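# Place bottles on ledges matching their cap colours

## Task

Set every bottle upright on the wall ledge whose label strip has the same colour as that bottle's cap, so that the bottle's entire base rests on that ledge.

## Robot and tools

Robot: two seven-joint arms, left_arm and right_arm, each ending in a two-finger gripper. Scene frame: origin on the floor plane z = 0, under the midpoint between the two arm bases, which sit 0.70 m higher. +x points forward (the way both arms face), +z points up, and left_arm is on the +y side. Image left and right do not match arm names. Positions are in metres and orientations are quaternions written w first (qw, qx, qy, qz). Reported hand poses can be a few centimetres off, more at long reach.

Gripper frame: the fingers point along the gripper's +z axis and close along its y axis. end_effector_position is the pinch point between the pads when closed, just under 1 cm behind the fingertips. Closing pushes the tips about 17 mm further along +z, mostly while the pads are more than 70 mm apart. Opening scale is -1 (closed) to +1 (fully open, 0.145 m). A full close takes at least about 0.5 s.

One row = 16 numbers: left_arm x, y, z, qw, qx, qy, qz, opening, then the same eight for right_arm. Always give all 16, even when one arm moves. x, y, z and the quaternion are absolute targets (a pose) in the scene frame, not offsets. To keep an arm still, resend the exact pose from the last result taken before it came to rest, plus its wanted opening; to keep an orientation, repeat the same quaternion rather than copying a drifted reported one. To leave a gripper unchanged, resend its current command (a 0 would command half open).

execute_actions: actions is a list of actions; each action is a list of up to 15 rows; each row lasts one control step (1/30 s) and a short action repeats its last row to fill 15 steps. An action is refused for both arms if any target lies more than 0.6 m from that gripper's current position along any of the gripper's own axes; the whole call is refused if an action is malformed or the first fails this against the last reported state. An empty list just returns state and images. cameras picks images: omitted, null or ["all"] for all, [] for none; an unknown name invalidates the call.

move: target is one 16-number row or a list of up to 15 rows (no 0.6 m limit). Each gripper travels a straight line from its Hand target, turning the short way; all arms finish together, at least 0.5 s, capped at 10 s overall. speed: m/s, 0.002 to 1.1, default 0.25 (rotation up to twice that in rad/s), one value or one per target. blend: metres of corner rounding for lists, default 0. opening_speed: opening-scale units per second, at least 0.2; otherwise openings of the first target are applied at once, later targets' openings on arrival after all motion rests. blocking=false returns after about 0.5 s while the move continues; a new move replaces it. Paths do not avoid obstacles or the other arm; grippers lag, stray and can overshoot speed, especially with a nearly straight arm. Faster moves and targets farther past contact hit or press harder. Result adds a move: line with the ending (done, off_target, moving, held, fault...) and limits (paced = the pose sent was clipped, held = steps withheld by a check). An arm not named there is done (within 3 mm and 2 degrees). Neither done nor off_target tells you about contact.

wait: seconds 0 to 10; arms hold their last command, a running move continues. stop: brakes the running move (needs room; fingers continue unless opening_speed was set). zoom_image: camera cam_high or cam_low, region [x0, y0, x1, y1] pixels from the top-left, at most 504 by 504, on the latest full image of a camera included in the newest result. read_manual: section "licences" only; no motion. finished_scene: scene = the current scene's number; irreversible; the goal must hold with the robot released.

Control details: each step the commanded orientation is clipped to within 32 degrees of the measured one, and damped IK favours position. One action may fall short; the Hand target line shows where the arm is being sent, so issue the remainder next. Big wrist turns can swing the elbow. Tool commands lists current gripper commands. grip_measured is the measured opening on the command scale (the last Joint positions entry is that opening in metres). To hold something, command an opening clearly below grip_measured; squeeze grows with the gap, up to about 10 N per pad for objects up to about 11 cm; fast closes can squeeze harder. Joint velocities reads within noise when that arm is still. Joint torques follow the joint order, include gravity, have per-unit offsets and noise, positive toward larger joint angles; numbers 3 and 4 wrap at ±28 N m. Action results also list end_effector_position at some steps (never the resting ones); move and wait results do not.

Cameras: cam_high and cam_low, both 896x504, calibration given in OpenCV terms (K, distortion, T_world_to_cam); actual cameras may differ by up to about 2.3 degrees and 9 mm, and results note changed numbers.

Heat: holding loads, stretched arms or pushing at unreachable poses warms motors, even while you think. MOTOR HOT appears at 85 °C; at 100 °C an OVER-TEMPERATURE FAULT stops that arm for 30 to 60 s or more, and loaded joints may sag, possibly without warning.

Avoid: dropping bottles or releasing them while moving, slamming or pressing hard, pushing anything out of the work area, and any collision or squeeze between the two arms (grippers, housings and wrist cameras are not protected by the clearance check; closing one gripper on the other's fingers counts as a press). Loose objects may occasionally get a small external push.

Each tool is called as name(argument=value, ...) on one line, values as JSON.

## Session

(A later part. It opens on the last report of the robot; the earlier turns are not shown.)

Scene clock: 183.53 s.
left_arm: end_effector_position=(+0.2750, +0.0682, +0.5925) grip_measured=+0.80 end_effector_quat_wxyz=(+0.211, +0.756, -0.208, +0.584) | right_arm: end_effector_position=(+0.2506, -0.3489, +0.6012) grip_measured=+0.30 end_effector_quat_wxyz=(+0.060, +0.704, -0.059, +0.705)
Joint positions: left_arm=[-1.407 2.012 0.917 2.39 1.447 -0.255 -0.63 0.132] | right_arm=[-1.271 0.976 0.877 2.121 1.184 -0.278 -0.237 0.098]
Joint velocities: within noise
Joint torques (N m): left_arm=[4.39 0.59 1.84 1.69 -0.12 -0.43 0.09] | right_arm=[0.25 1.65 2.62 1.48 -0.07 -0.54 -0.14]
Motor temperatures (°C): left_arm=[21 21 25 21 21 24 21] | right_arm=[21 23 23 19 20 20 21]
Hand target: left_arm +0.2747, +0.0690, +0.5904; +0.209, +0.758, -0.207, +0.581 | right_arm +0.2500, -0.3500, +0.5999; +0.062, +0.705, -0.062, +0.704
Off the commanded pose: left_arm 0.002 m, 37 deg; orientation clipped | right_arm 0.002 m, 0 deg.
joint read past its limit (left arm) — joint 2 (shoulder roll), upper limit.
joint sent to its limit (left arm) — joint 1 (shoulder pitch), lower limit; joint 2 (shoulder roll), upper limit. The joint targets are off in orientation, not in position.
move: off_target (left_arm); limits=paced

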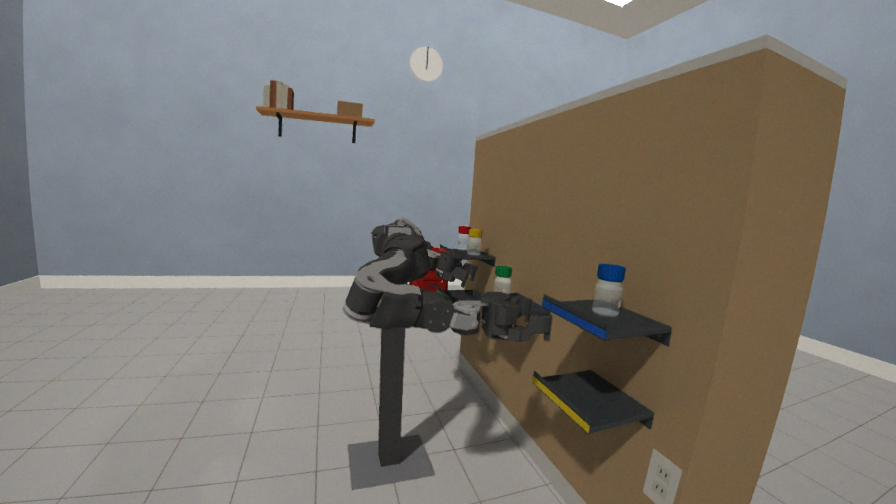

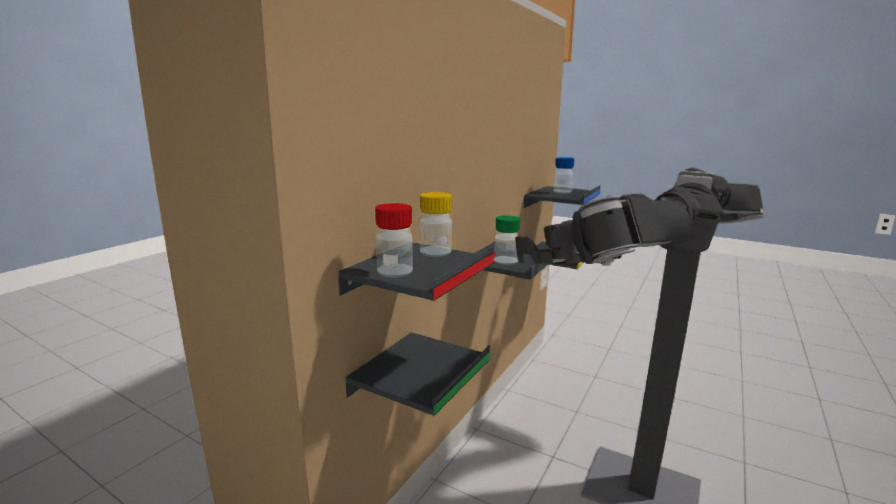

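move(target=[[0.25,0.20,0.68,0,0.7071,0,0.7071,0.8,0.25,-0.35,0.60,0.0616,0.7044,-0.0616,0.7044,0.3],[0.30,0.30,0.82,0,0.7071,0,0.7071,0.8,0.25,-0.35,0.60,0.0616,0.7044,-0.0616,0.7044,0.3],[0.29,0.14,0.79,0,0.7071,0,0.7071,0.8,0.25,-0.35,0.60,0.0616,0.7044,-0.0616,0.7044,0.3],[0.28,0.068,0.68,0,0.7071,0,0.7071,0.8,0.25,-0.35,0.60,0.0616,0.7044,-0.0616,0.7044,0.3],[0.29,0.068,0.60,0,0.7071,0,0.7071,0.8,0.25,-0.35,0.60,0.0616,0.7044,-0.0616,0.7044,0.3]], speed=0.3, blend=[0.02,0.01,0.03,0.02,0])

zoom_image(camera="cam_low", region=[460, 180, 600, 280])

zoom_image(camera="cam_high", region=[440, 230, 580, 330])

Scene clock: 209.07 s.
left_arm: end_effector_position=(+0.2897, +0.0674, +0.6019) grip_measured=+0.80 end_effector_quat_wxyz=(+0.002, +0.705, -0.002, +0.709) | right_arm: end_effector_position=(+0.2506, -0.3489, +0.6012) grip_measured=+0.30 end_effector_quat_wxyz=(+0.060, +0.704, -0.059, +0.705)
Joint positions: left_arm=[0.273 0.442 -0.938 2.292 0.536 0.459 -1.177 0.132] | right_arm=[-1.271 0.976 0.877 2.121 1.184 -0.278 -0.237 0.098]
Joint velocities: within noise
Joint torques (N m): left_arm=[3.47 -0.28 0.99 3.29 -0.35 -0.37 -0.02] | right_arm=[0.3 1.7 2.54 1.37 -0.07 -0.55 -0.13]
Motor temperatures (°C): left_arm=[21 21 24 21 21 24 21] | right_arm=[20 23 23 19 20 20 21]
Hand target: left_arm +0.2900, +0.0680, +0.6000; +0.000, +0.707, +0.000, +0.707 | right_arm +0.2500, -0.3500, +0.5999; +0.062, +0.705, -0.062, +0.704
Off the commanded pose: left_arm 0.002 m, 0 deg | right_arm 0.002 m, 0 deg.
move: done; limits=paced

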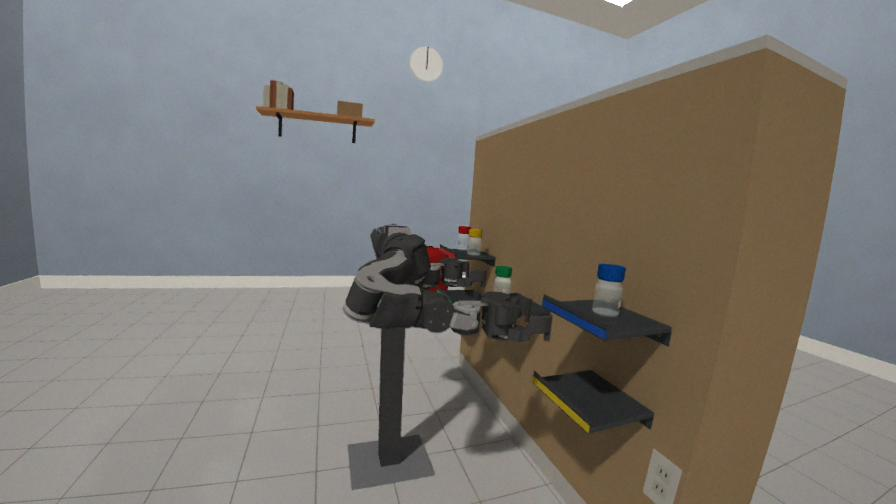

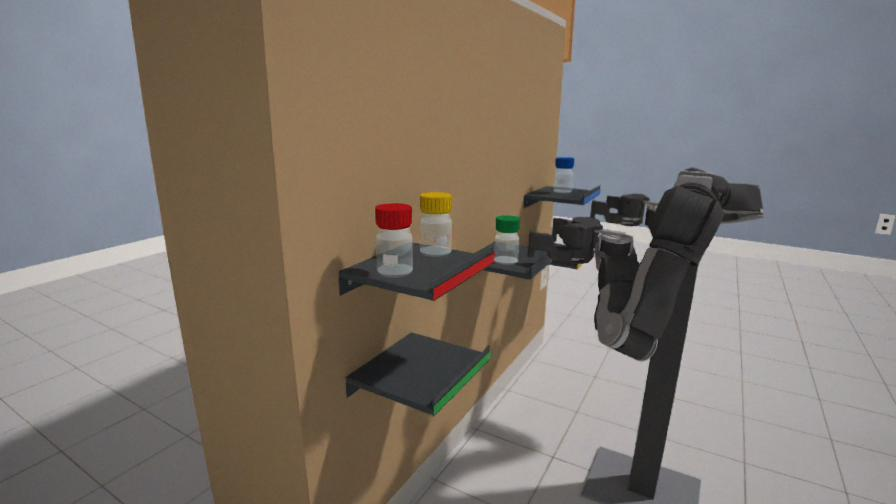

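Scaled by 3.600 from the camera's 896x504 image, which has a finer 1280x720 frame.

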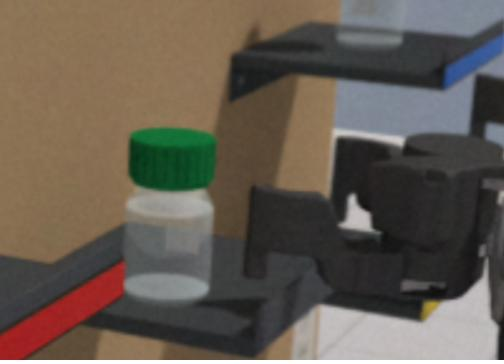

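Scaled by 3.600 from the camera's 896x504 image, which has a finer 1280x720 frame.

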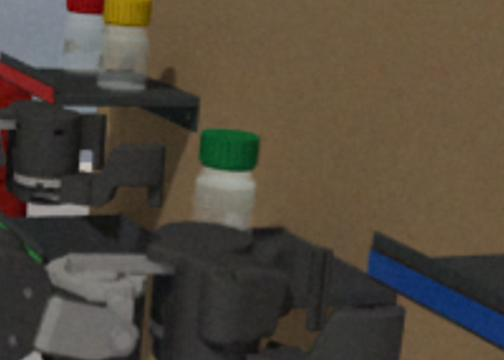

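move(target=[[0.373,0.068,0.588,0,0.7071,0,0.7071,0.8,0.25,-0.35,0.60,0.0616,0.7044,-0.0616,0.7044,0.3],[0.373,0.068,0.588,0,0.7071,0,0.7071,-0.75,0.25,-0.35,0.60,0.0616,0.7044,-0.0616,0.7044,0.3],[0.373,0.068,0.635,0,0.7071,0,0.7071,-0.75,0.25,-0.35,0.60,0.0616,0.7044,-0.0616,0.7044,0.3],[0.27,0.08,0.635,0,0.7071,0,0.7071,-0.75,0.25,-0.35,0.60,0.0616,0.7044,-0.0616,0.7044,0.3],[0.225,0.24,0.56,0,0.7071,0,0.7071,-0.75,0.25,-0.35,0.60,0.0616,0.7044,-0.0616,0.7044,0.3],[0.23,0.33,0.53,-0.183,0.683,0.183,0.683,-0.75,0.25,-0.35,0.60,0.0616,0.7044,-0.0616,0.7044,0.3]], speed=[0.12,0.12,0.12,0.2,0.25,0.25], blend=[0,0,0.01,0.02,0.02,0], opening_speed=1.5)

zoom_image(camera="cam_low", region=[340, 230, 600, 420])

Scene clock: 230.10 s.
left_arm: end_effector_position=(+0.2290, +0.3299, +0.5290) grip_measured=-0.24 end_effector_quat_wxyz=(-0.183, +0.686, +0.180, +0.680) | right_arm: end_effector_position=(+0.2506, -0.3489, +0.6012) grip_measured=+0.30 end_effector_quat_wxyz=(+0.060, +0.704, -0.059, +0.705)
Joint positions: left_arm=[0.021 1.512 -1.094 2.133 0.753 -0.784 -1.475 0.057] | right_arm=[-1.271 0.976 0.877 2.121 1.184 -0.278 -0.237 0.098]
Joint velocities: within noise
Joint torques (N m): left_arm=[3.26 4.95 2.02 2.09 -0.4 -0.17 -0.01] | right_arm=[0.28 1.73 2.65 1.5 -0.08 -0.52 -0.13]
Motor temperatures (°C): left_arm=[21 21 24 21 22 24 21] | right_arm=[20 23 23 19 20 21 21]
Hand target: left_arm +0.2300, +0.3300, +0.5300; -0.183, +0.683, +0.183, +0.683 | right_arm +0.2500, -0.3500, +0.5999; +0.062, +0.705, -0.062, +0.704
Off the commanded pose: left_arm 0.001 m, 1 deg | right_arm 0.002 m, 0 deg.
move: done

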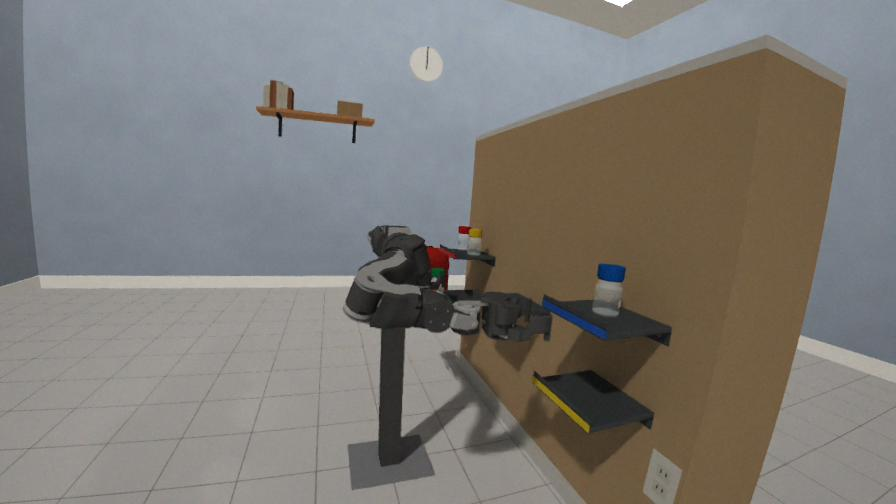

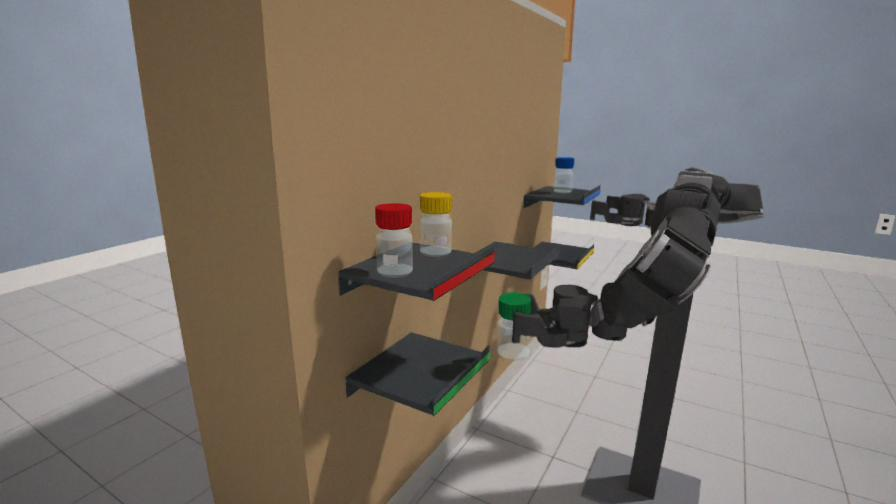

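Scaled by 1.938 from the camera's 896x504 image, which has a finer 1280x720 frame.

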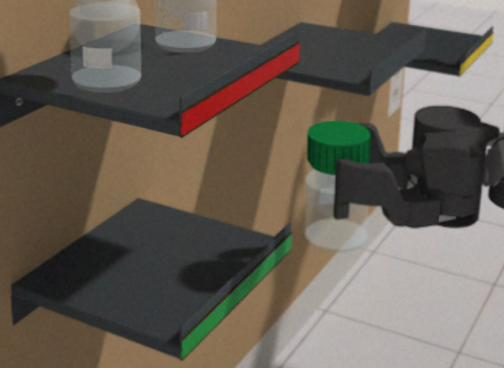

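move(target=[[0.385,0.42,0.517,-0.183,0.683,0.183,0.683,-0.75,0.25,-0.35,0.60,0.0616,0.7044,-0.0616,0.7044,0.3],[0.385,0.42,0.493,-0.183,0.683,0.183,0.683,-0.75,0.25,-0.35,0.60,0.0616,0.7044,-0.0616,0.7044,0.3],[0.385,0.42,0.496,-0.183,0.683,0.183,0.683,0.1,0.25,-0.35,0.60,0.0616,0.7044,-0.0616,0.7044,0.3],[0.24,0.336,0.52,-0.183,0.683,0.183,0.683,0.1,0.25,-0.35,0.60,0.0616,0.7044,-0.0616,0.7044,0.3]], speed=[0.18,0.05,0.05,0.18], opening_speed=1.0)

zoom_image(camera="cam_low", region=[340, 150, 600, 420])

Scene clock: 249.10 s.
left_arm: end_effector_position=(+0.2403, +0.3346, +0.5199) grip_measured=+0.10 end_effector_quat_wxyz=(-0.181, +0.684, +0.181, +0.683) | right_arm: end_effector_position=(+0.2506, -0.3489, +0.6012) grip_measured=+0.30 end_effector_quat_wxyz=(+0.060, +0.704, -0.059, +0.705)
Joint positions: left_arm=[0.02 1.459 -1.051 2.055 0.803 -0.78 -1.395 0.083] | right_arm=[-1.271 0.976 0.877 2.121 1.184 -0.278 -0.237 0.098]
Joint velocities: within noise
Joint torques (N m): left_arm=[2.62 6.03 1.68 1.96 -0.32 -0.26 -0.06] | right_arm=[0.41 1.54 2.62 1.44 -0.08 -0.56 -0.15]
Motor temperatures (°C): left_arm=[21 22 24 21 22 24 21] | right_arm=[20 23 23 19 20 21 21]
Hand target: left_arm +0.2400, +0.3360, +0.5200; -0.183, +0.683, +0.183, +0.683 | right_arm +0.2500, -0.3500, +0.5999; +0.062, +0.705, -0.062, +0.704
Off the commanded pose: left_arm 0.001 m, 0 deg | right_arm 0.002 m, 0 deg.
move: done; target 3's new opening was sent with left_arm's hand 0.004 m and 1 deg from that target

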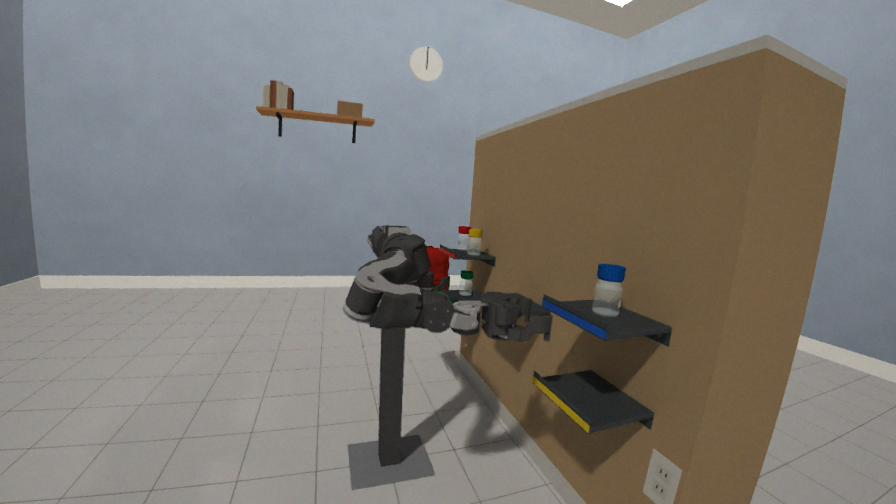

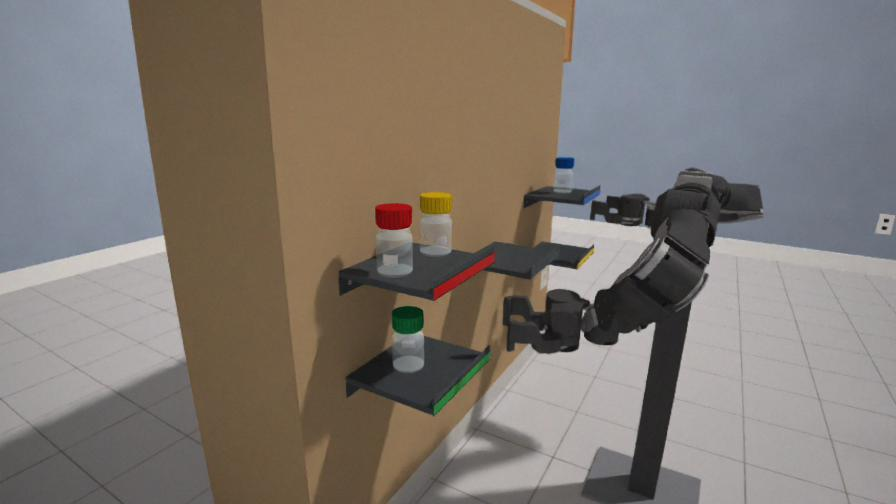

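Scaled by 1.867 from the camera's 896x504 image, which has a finer 1280x720 frame.

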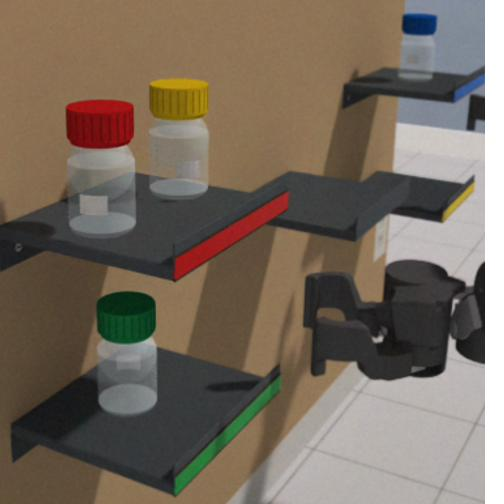

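move(target=[[0.235,0.33,0.61,-0.183,0.683,0.183,0.683,0.25,0.25,-0.35,0.60,0.0616,0.7044,-0.0616,0.7044,0.3],[0.295,0.336,0.705,-0.0923,0.701,0.0923,0.701,0.25,0.25,-0.3,0.60,0.0616,0.7044,-0.0616,0.7044,0.3],[0.34,0.348,0.695,-0.0923,0.701,0.0923,0.701,0.25,0.25,-0.25,0.58,0,0.7071,0,0.7071,0.3]], speed=[0.25,0.25,0.15], blend=[0.02,0.01,0])

zoom_image(camera="cam_low", region=[360, 150, 560, 310])

zoom_image(camera="cam_high", region=[430, 200, 530, 280])

Scene clock: 273.80 s.
left_arm: end_effector_position=(+0.3400, +0.3486, +0.6976) grip_measured=+0.25 end_effector_quat_wxyz=(-0.093, +0.698, +0.095, +0.704) | right_arm: end_effector_position=(+0.2505, -0.2497, +0.5804) grip_measured=+0.30 end_effector_quat_wxyz=(+0.000, +0.707, +0.003, +0.707)
Joint positions: left_arm=[1.423 1.677 -1.435 1.99 1.579 -0.025 -0.58 0.094] | right_arm=[-1.153 1.122 0.467 2.318 0.909 -0.364 -0.523 0.098]
Joint velocities: within noise
Joint torques (N m): left_arm=[3.39 1.31 2.65 0.27 -0.19 -0.54 0.2] | right_arm=[0.99 1.6 1.72 2.66 -0.24 -0.5 -0.15]
Motor temperatures (°C): left_arm=[21 23 24 21 22 24 21] | right_arm=[20 23 23 19 20 21 21]
Hand target: left_arm +0.3400, +0.3481, +0.6950; -0.092, +0.701, +0.092, +0.701 | right_arm +0.2500, -0.2500, +0.5800; +0.000, +0.707, +0.000, +0.707
Off the commanded pose: left_arm 0.003 m, 1 deg | right_arm 0.001 m, 0 deg.
move: done

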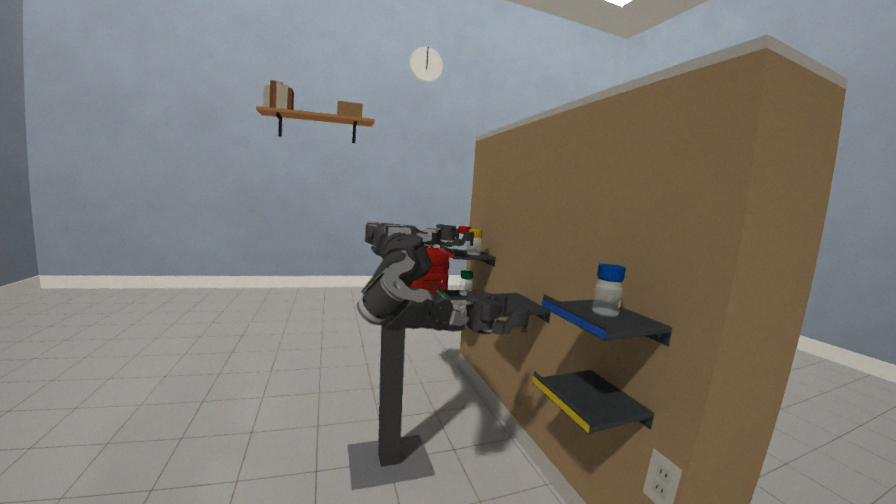

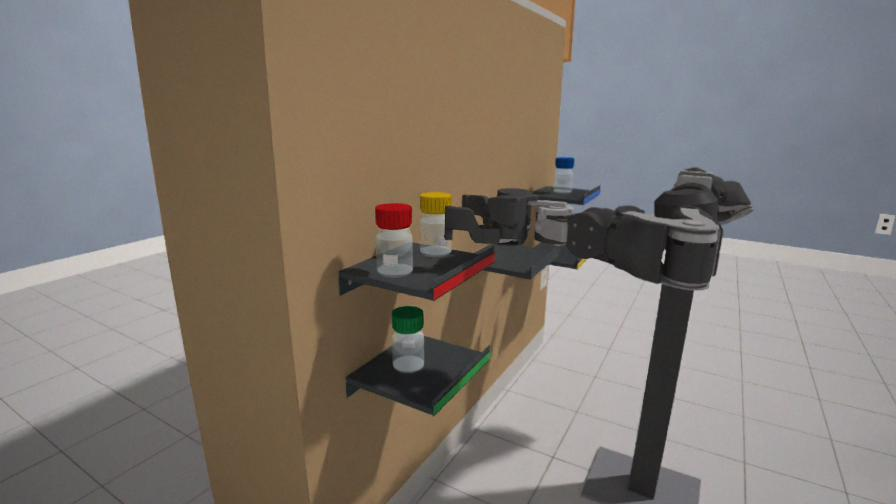

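Scaled by 2.520 from the camera's 896x504 image, which has a finer 1280x720 frame.

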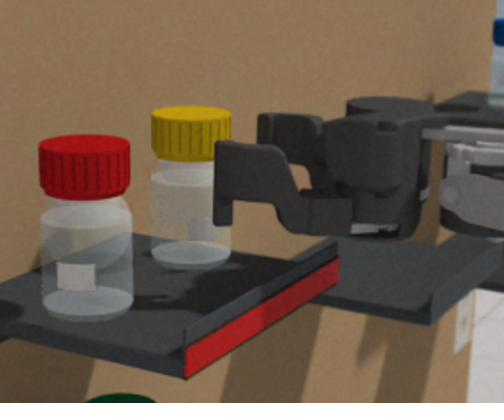

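Scaled by 5.040 from the camera's 896x504 image, which has a finer 1280x720 frame.

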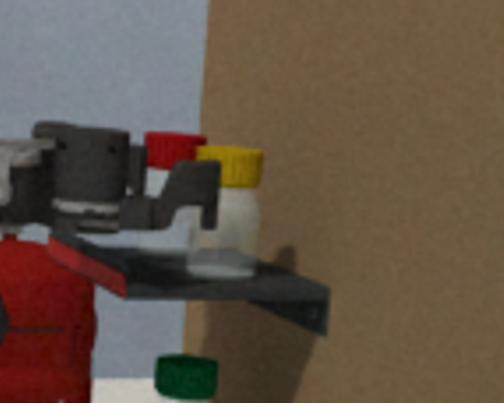

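move(target=[[0.374,0.357,0.693,-0.0923,0.701,0.0923,0.701,0.25,0.25,-0.25,0.58,0,0.7071,0,0.7071,0.3],[0.374,0.357,0.693,-0.0923,0.701,0.0923,0.701,-0.75,0.25,-0.25,0.58,0,0.7071,0,0.7071,0.3],[0.374,0.357,0.745,-0.0923,0.701,0.0923,0.701,-0.75,0.25,-0.25,0.58,0,0.7071,0,0.7071,0.3],[0.30,0.29,0.76,-0.0616,0.7044,0.0616,0.7044,-0.75,0.25,-0.25,0.58,0,0.7071,0,0.7071,0.3],[0.30,0.12,0.70,0,0.7071,0,0.7071,-0.75,0.25,-0.25,0.58,0,0.7071,0,0.7071,0.3],[0.38,0.03,0.62,0,0.7071,0,0.7071,-0.75,0.25,-0.25,0.58,0,0.7071,0,0.7071,0.3]], speed=[0.12,0.12,0.15,0.22,0.25,0.22], blend=[0,0,0.01,0.03,0.03,0], opening_speed=1.5)

zoom_image(camera="cam_low", region=[460, 170, 600, 280])

Scene clock: 290.63 s.
left_arm: end_effector_position=(+0.3805, +0.0317, +0.6194) grip_measured=-0.28 end_effector_quat_wxyz=(-0.003, +0.710, +0.003, +0.704) | right_arm: end_effector_position=(+0.2505, -0.2497, +0.5804) grip_measured=+0.30 end_effector_quat_wxyz=(+0.000, +0.707, +0.003, +0.707)
Joint positions: left_arm=[1.227 0.425 -1.562 1.858 1.24 -0.038 -1.446 0.055] | right_arm=[-1.153 1.122 0.467 2.318 0.909 -0.364 -0.523 0.098]
Joint velocities: within noise
Joint torques (N m): left_arm=[8.58 -0.38 2.37 2 -0.71 -0.27 0.22] | right_arm=[0.96 1.73 1.73 2.77 -0.23 -0.49 -0.12]
Motor temperatures (°C): left_arm=[21 22 24 21 22 24 21] | right_arm=[20 23 22 19 20 21 21]
Hand target: left_arm +0.3800, +0.0301, +0.6200; +0.000, +0.707, +0.000, +0.707 | right_arm +0.2500, -0.2500, +0.5800; +0.000, +0.707, +0.000, +0.707
Off the commanded pose: left_arm 0.002 m, 1 deg | right_arm 0.001 m, 0 deg.
move: done

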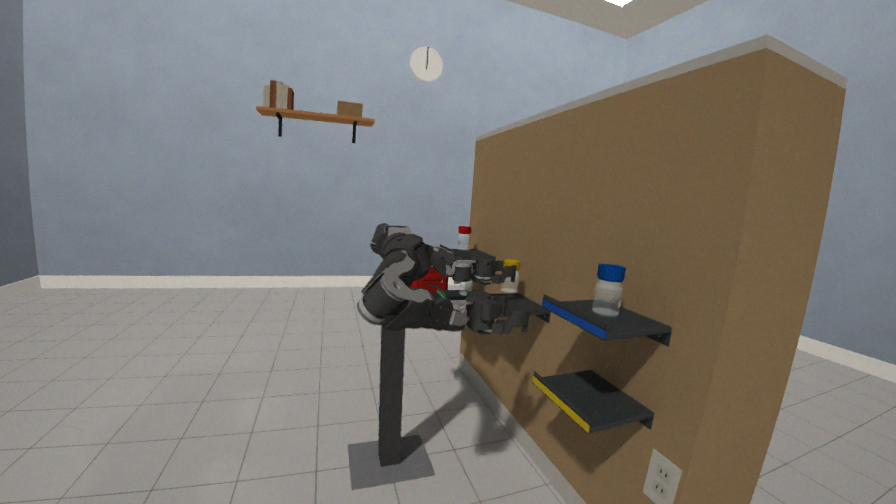

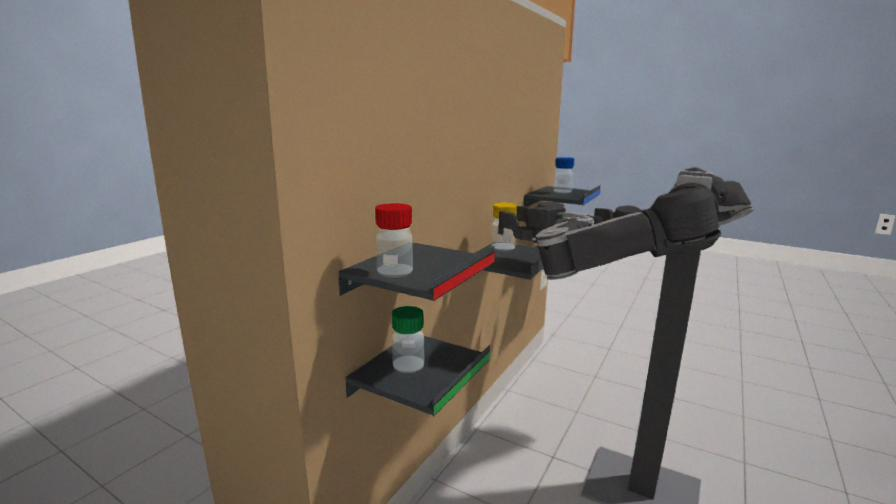

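Scaled by 3.600 from the camera's 896x504 image, which has a finer 1280x720 frame.

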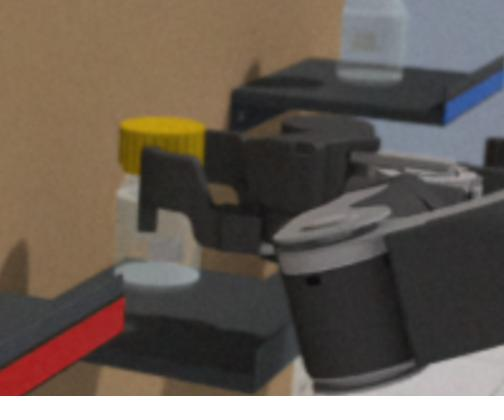

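move(target=[[0.38,0.03,0.585,0,0.7071,0,0.7071,-0.75,0.25,-0.25,0.58,0,0.7071,0,0.7071,0.4],[0.38,0.03,0.589,0,0.7071,0,0.7071,0.1,0.25,-0.25,0.58,0,0.7071,0,0.7071,0.4],[0.29,0.045,0.595,0,0.7071,0,0.7071,0.1,0.25,-0.25,0.58,0,0.7071,0,0.7071,0.4],[0.23,0.22,0.58,0,0.7071,0,0.7071,0.1,0.25,-0.2,0.57,0,0.7071,0,0.7071,0.4],[0.23,0.30,0.57,-0.183,0.683,0.183,0.683,0.1,0.28,-0.01,0.592,-0.1228,0.6964,0.1228,0.6964,0.4]], speed=[0.06,0.06,0.15,0.28,0.28], blend=[0,0,0.01,0.02,0], opening_speed=1.2)

zoom_image(camera="cam_low", region=[460, 170, 600, 280])

Scene clock: 309.10 s.
left_arm: end_effector_position=(+0.2300, +0.2990, +0.5707) grip_measured=+0.10 end_effector_quat_wxyz=(-0.179, +0.684, +0.181, +0.684) | right_arm: end_effector_position=(+0.2800, -0.0103, +0.5938) grip_measured=+0.40 end_effector_quat_wxyz=(-0.125, +0.694, +0.121, +0.698)
Joint positions: left_arm=[0.554 1.558 -1.516 2.358 0.773 -0.611 -1.576 0.083] | right_arm=[0.225 0.424 -0.924 2.263 0.481 0.43 -0.79 0.105]
Joint velocities: within noise
Joint torques (N m): left_arm=[2.31 3.81 1.84 2.13 -0.28 0.02 -0.04] | right_arm=[2.86 -0.36 0.95 3.11 -0.32 -0.2 -0.03]
Motor temperatures (°C): left_arm=[23 22 24 21 22 24 21] | right_arm=[20 23 22 19 20 21 21]
Hand target: left_arm +0.2301, +0.3000, +0.5700; -0.182, +0.684, +0.182, +0.683 | right_arm +0.2800, -0.0100, +0.5920; -0.123, +0.696, +0.123, +0.696
Off the commanded pose: left_arm 0.001 m, 1 deg | right_arm 0.002 m, 0 deg.
joint sent to its limit (left arm) — joint 7 (wrist yaw), lower limit. The joint targets still meet the commanded pose.
move: done; target 2's new opening was sent with left_arm's hand 0.004 m and 1 deg from that target

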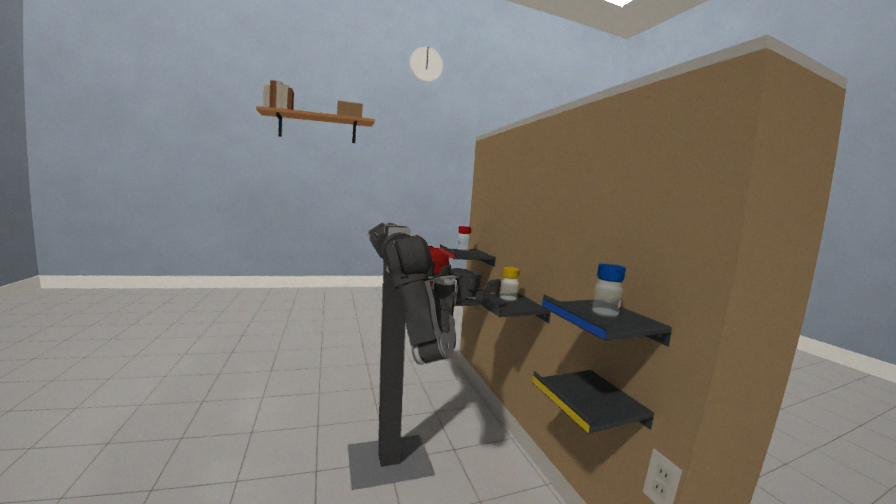

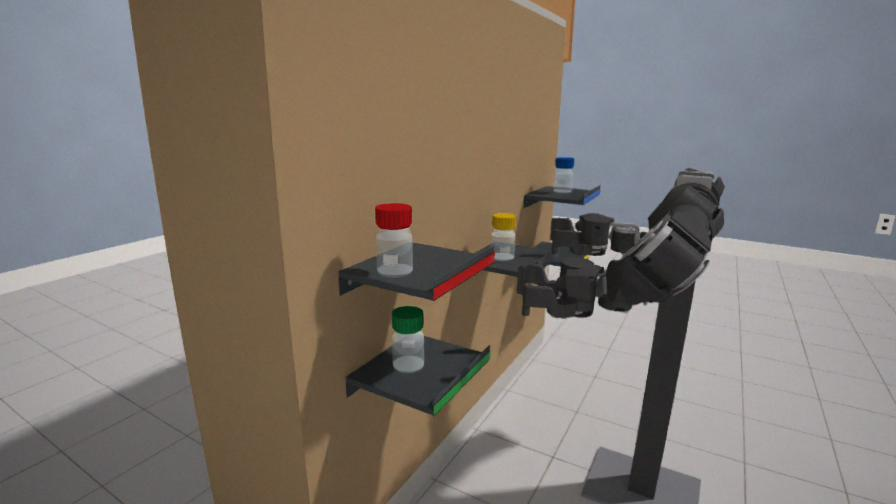

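Scaled by 3.600 from the camera's 896x504 image, which has a finer 1280x720 frame.

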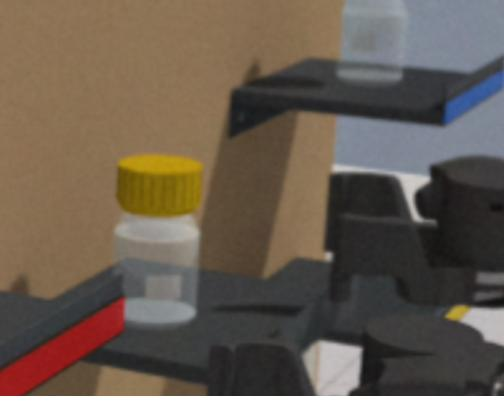

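move(target=[[0.23,0.30,0.57,-0.183,0.683,0.183,0.683,0.1,0.392,0.031,0.590,-0.1228,0.6964,0.1228,0.6964,0.4],[0.23,0.30,0.57,-0.183,0.683,0.183,0.683,0.1,0.392,0.031,0.590,-0.1228,0.6964,0.1228,0.6964,-0.75],[0.23,0.30,0.57,-0.183,0.683,0.183,0.683,0.1,0.392,0.031,0.635,-0.1228,0.6964,0.1228,0.6964,-0.75],[0.23,0.30,0.57,-0.183,0.683,0.183,0.683,0.1,0.28,-0.01,0.635,-0.1228,0.6964,0.1228,0.6964,-0.75],[0.23,0.30,0.57,-0.183,0.683,0.183,0.683,0.1,0.245,-0.2,0.575,0,0.7071,0,0.7071,-0.75],[0.23,0.30,0.57,-0.183,0.683,0.183,0.683,0.1,0.24,-0.345,0.525,0.153,0.6903,-0.153,0.6903,-0.75]], speed=[0.15,0.15,0.15,0.25,0.3,0.3], blend=[0,0,0.01,0.02,0.03,0], opening_speed=1.5)

zoom_image(camera="cam_high", region=[470, 270, 680, 430])

Scene clock: 326.17 s.
left_arm: end_effector_position=(+0.2300, +0.2991, +0.5707) grip_measured=+0.10 end_effector_quat_wxyz=(-0.179, +0.684, +0.181, +0.684) | right_arm: end_effector_position=(+0.2390, -0.3462, +0.5228) grip_measured=-0.25 end_effector_quat_wxyz=(+0.157, +0.694, -0.153, +0.686)
Joint positions: left_arm=[0.554 1.558 -1.516 2.358 0.774 -0.611 -1.576 0.083] | right_arm=[-0.936 1.191 0.099 2.029 0.876 -0.597 -0.919 0.057]
Joint velocities: within noise
Joint torques (N m): left_arm=[2.28 3.78 1.83 2.11 -0.28 0.01 -0.04] | right_arm=[1.44 3.42 3.11 2.61 -0.43 -0.53 0.16]
Motor temperatures (°C): left_arm=[22 22 24 21 22 24 21] | right_arm=[21 22 22 20 20 20 21]
Hand target: left_arm +0.2300, +0.3001, +0.5700; -0.182, +0.684, +0.182, +0.683 | right_arm +0.2400, -0.3450, +0.5250; +0.153, +0.690, -0.153, +0.690
Off the commanded pose: left_arm 0.001 m, 1 deg | right_arm 0.003 m, 1 deg.
joint sent to its limit (left arm) — joint 7 (wrist yaw), lower limit. The joint targets still meet the commanded pose.
move: done

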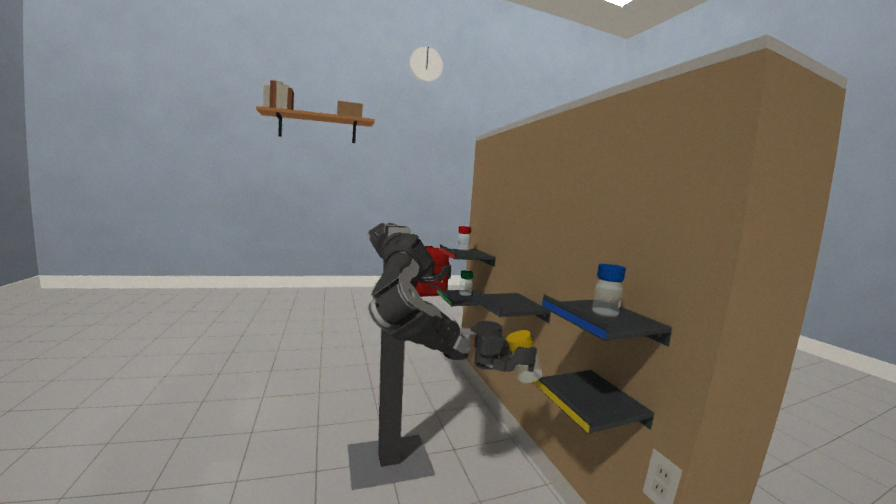

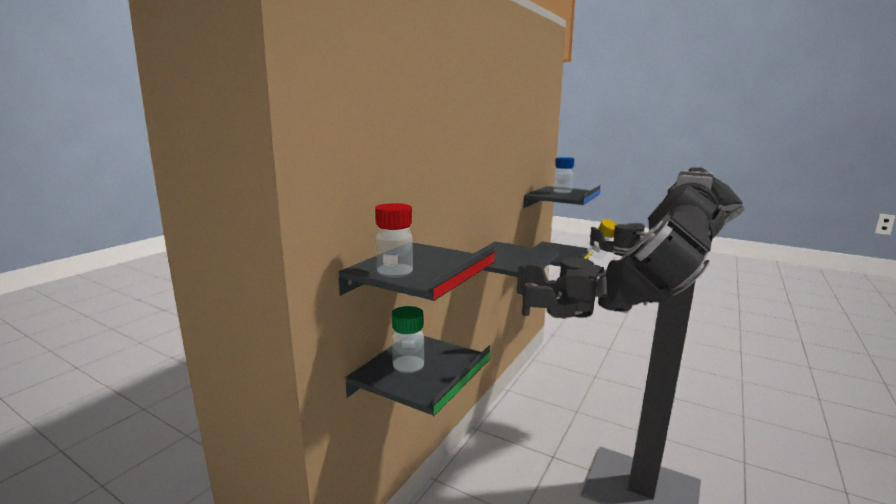

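Scaled by 2.400 from the camera's 896x504 image, which has a finer 1280x720 frame.

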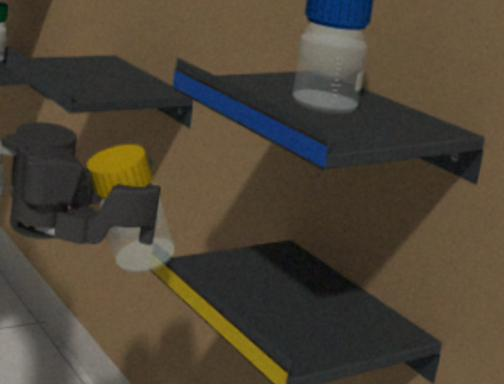

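move(target=[[0.23,0.30,0.57,-0.183,0.683,0.183,0.683,0.1,0.26,-0.355,0.53,0.1241,0.7997,-0.1773,0.56,-0.75],[0.23,0.30,0.57,-0.183,0.683,0.183,0.683,0.1,0.385,-0.415,0.515,0.1241,0.7997,-0.1773,0.56,-0.75]], speed=0.2, blend=[0.01,0])

zoom_image(camera="cam_high", region=[500, 290, 680, 430])

Scene clock: 346.53 s.
left_arm: end_effector_position=(+0.2300, +0.2991, +0.5707) grip_measured=+0.10 end_effector_quat_wxyz=(-0.179, +0.684, +0.181, +0.684) | right_arm: end_effector_position=(+0.3784, -0.4163, +0.5086) grip_measured=-0.25 end_effector_quat_wxyz=(+0.191, +0.848, +0.061, +0.491)
Joint positions: left_arm=[0.554 1.558 -1.516 2.358 0.774 -0.611 -1.576 0.083] | right_arm=[-1.31 1.909 0.594 1.319 1.559 -0.122 -0.259 0.057]
Joint velocities: within noise
Joint torques (N m): left_arm=[2.25 3.78 1.84 2.11 -0.28 0.01 -0.04] | right_arm=[4.52 3.63 7.31 -1.77 0.06 -0.76 -0.29]
Motor temperatures (°C): left_arm=[21 22 24 21 22 24 21] | right_arm=[21 23 23 20 20 21 21]
Hand target: left_arm +0.2300, +0.3001, +0.5700; -0.182, +0.684, +0.182, +0.683 | right_arm +0.3841, -0.4149, +0.5158; +0.190, +0.840, +0.059, +0.504
Off the commanded pose: left_arm 0.001 m, 1 deg | right_arm 0.009 m, 30 deg.
joint sent to its limit (left arm) — joint 7 (wrist yaw), lower limit. The joint targets still meet the commanded pose.
joint sent to its limit (right arm) — joint 1 (shoulder pitch), lower limit; joint 5 (forearm roll), upper limit. The joint targets are off in orientation, not in position.
move: off_target (right_arm)

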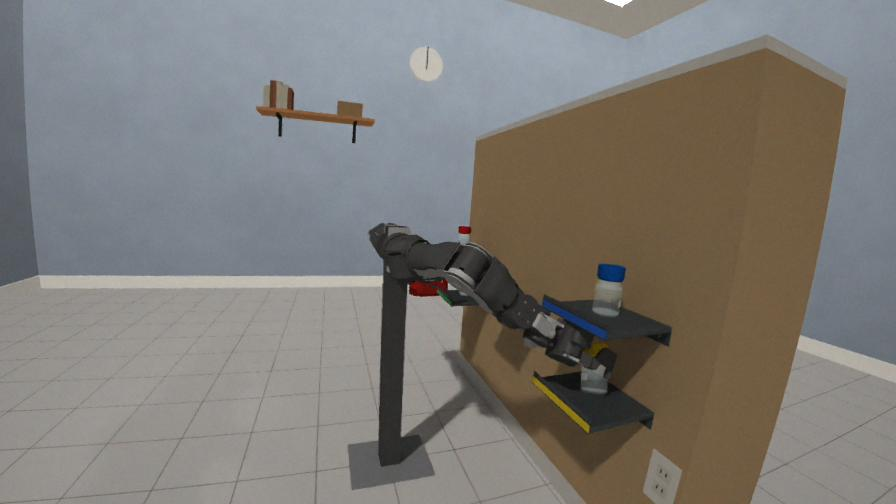

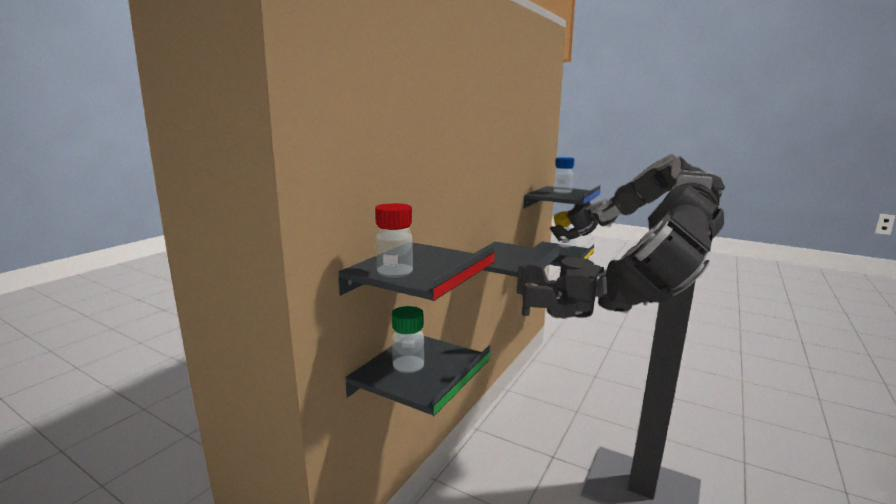

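Scaled by 2.800 from the camera's 896x504 image, which has a finer 1280x720 frame.

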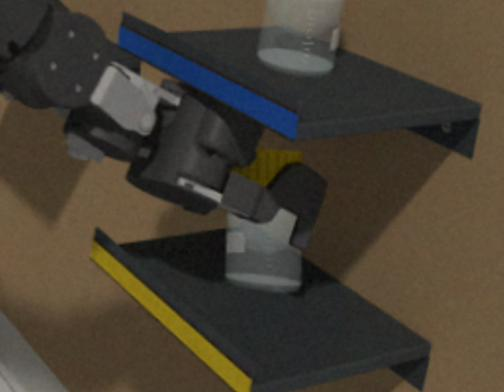

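move(target=[[0.23,0.30,0.57,-0.183,0.683,0.183,0.683,0.1,0.383,-0.415,0.491,0.19,0.845,0.06,0.498,-0.75]], speed=0.05)

zoom_image(camera="cam_high", region=[520, 310, 680, 430])

Scene clock: 362.23 s.
left_arm: end_effector_position=(+0.2300, +0.2991, +0.5707) grip_measured=+0.10 end_effector_quat_wxyz=(-0.179, +0.684, +0.181, +0.684) | right_arm: end_effector_position=(+0.3809, -0.4146, +0.4927) grip_measured=-0.25 end_effector_quat_wxyz=(+0.197, +0.858, +0.120, +0.459)
Joint positions: left_arm=[0.554 1.558 -1.516 2.358 0.774 -0.611 -1.576 0.083] | right_arm=[-1.31 1.996 0.482 1.25 1.559 -0.14 -0.194 0.057]
Joint velocities: within noise
Joint torques (N m): left_arm=[2.28 3.78 1.84 2.13 -0.29 0.01 -0.04] | right_arm=[4.84 2.41 3.28 -1.54 0.09 -0.38 -0.14]
Motor temperatures (°C): left_arm=[21 22 24 21 22 24 21] | right_arm=[21 23 25 20 20 21 21]
Hand target: left_arm +0.2300, +0.3001, +0.5700; -0.182, +0.684, +0.182, +0.683 | right_arm +0.3813, -0.4147, +0.4926; +0.197, +0.858, +0.120, +0.459
Off the commanded pose: left_arm 0.001 m, 1 deg | right_arm 0.003 m, 8 deg.
joint sent to its limit (left arm) — joint 7 (wrist yaw), lower limit. The joint targets still meet the commanded pose.
joint sent to its limit (right arm) — joint 1 (shoulder pitch), lower limit; joint 2 (shoulder roll), upper limit; joint 5 (forearm roll), upper limit. The joint targets are off in orientation, not in position.
move: off_target (right_arm)

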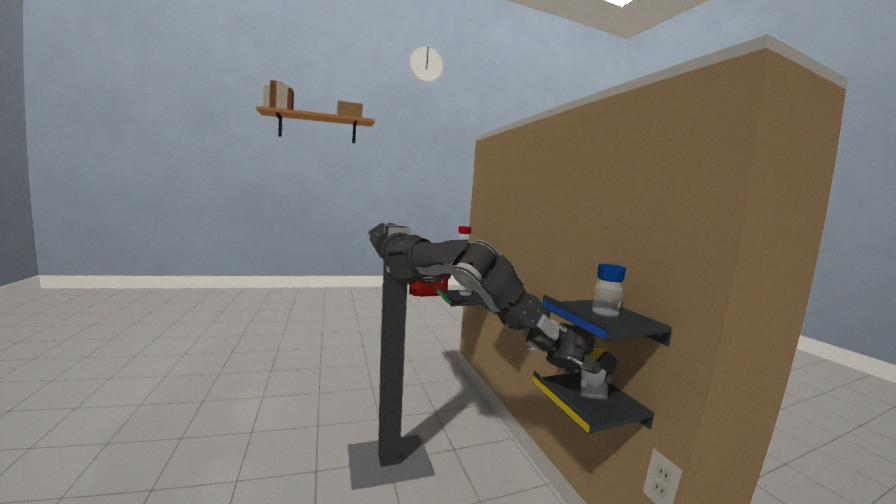

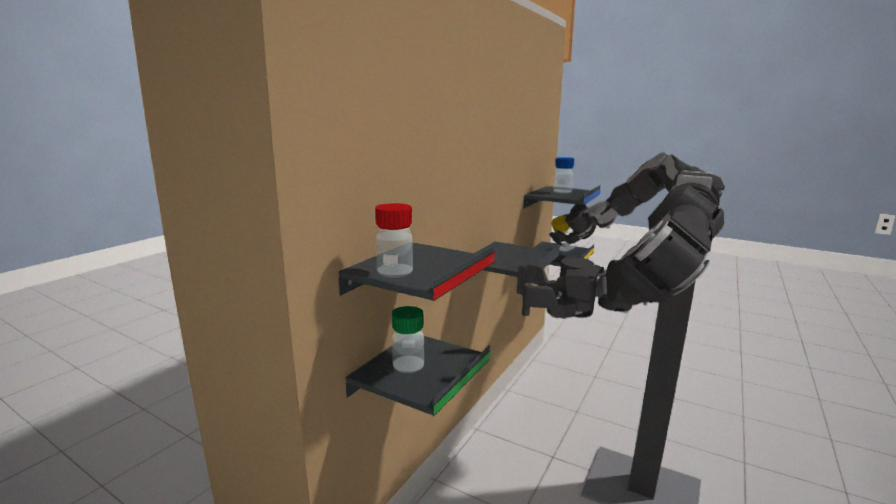

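Scaled by 3.150 from the camera's 896x504 image, which has a finer 1280x720 frame.

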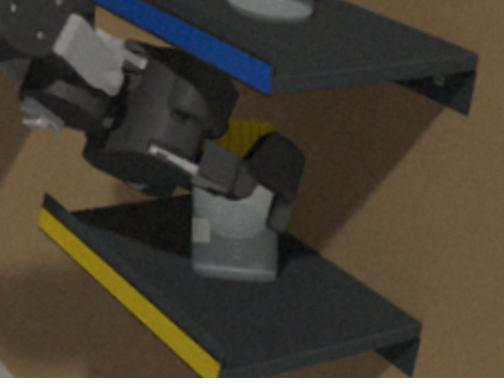

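move(target=[[0.23,0.30,0.57,-0.183,0.683,0.183,0.683,0.1,0.381,-0.415,0.487,0.197,0.858,0.12,0.459,-0.75],[0.23,0.30,0.57,-0.183,0.683,0.183,0.683,0.1,0.381,-0.415,0.489,0.197,0.858,0.12,0.459,0.25],[0.23,0.30,0.57,-0.183,0.683,0.183,0.683,0.1,0.285,-0.388,0.545,0.197,0.858,0.12,0.459,0.25]], speed=[0.05,0.05,0.12], opening_speed=0.9)

zoom_image(camera="cam_high", region=[520, 310, 680, 430])

Scene clock: 378.93 s.
left_arm: end_effector_position=(+0.2300, +0.2991, +0.5707) grip_measured=+0.10 end_effector_quat_wxyz=(-0.179, +0.684, +0.181, +0.684) | right_arm: end_effector_position=(+0.2848, -0.3875, +0.5440) grip_measured=+0.25 end_effector_quat_wxyz=(+0.196, +0.858, +0.119, +0.460)
Joint positions: left_arm=[0.554 1.558 -1.516 2.358 0.774 -0.611 -1.576 0.083] | right_arm=[-0.978 1.207 0.806 1.883 0.897 0.485 -0.082 0.094]
Joint velocities: within noise
Joint torques (N m): left_arm=[2.28 3.78 1.83 2.11 -0.28 0.01 -0.04] | right_arm=[1.62 4.73 5.53 1.18 -0.1 -0.18 -0.05]
Motor temperatures (°C): left_arm=[21 22 24 21 22 24 21] | right_arm=[22 23 24 19 20 21 21]
Hand target: left_arm +0.2300, +0.3001, +0.5700; -0.182, +0.684, +0.182, +0.683 | right_arm +0.2850, -0.3880, +0.5450; +0.197, +0.858, +0.120, +0.459
Off the commanded pose: left_arm 0.001 m, 1 deg | right_arm 0.001 m, 0 deg.
joint sent to its limit (left arm) — joint 7 (wrist yaw), lower limit. The joint targets still meet the commanded pose.
move: done

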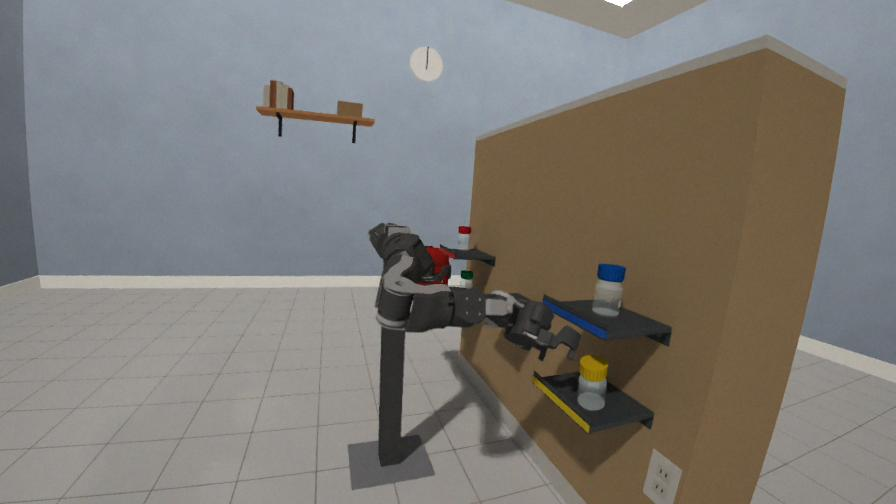

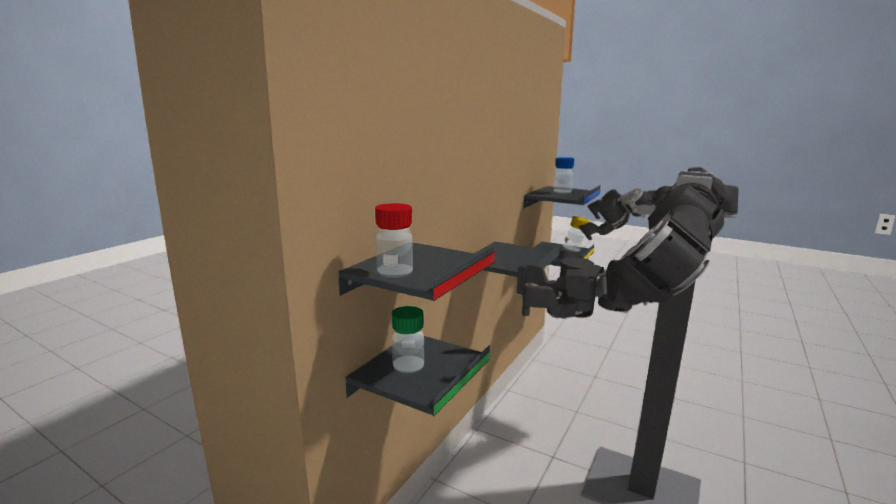

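Scaled by 3.150 from the camera's 896x504 image, which has a finer 1280x720 frame.

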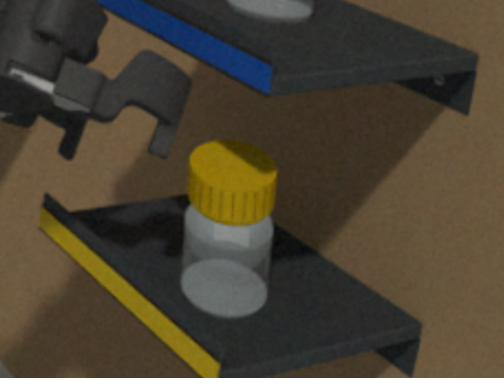

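finished_scene(scene=2)

The scene is finished: the task was done.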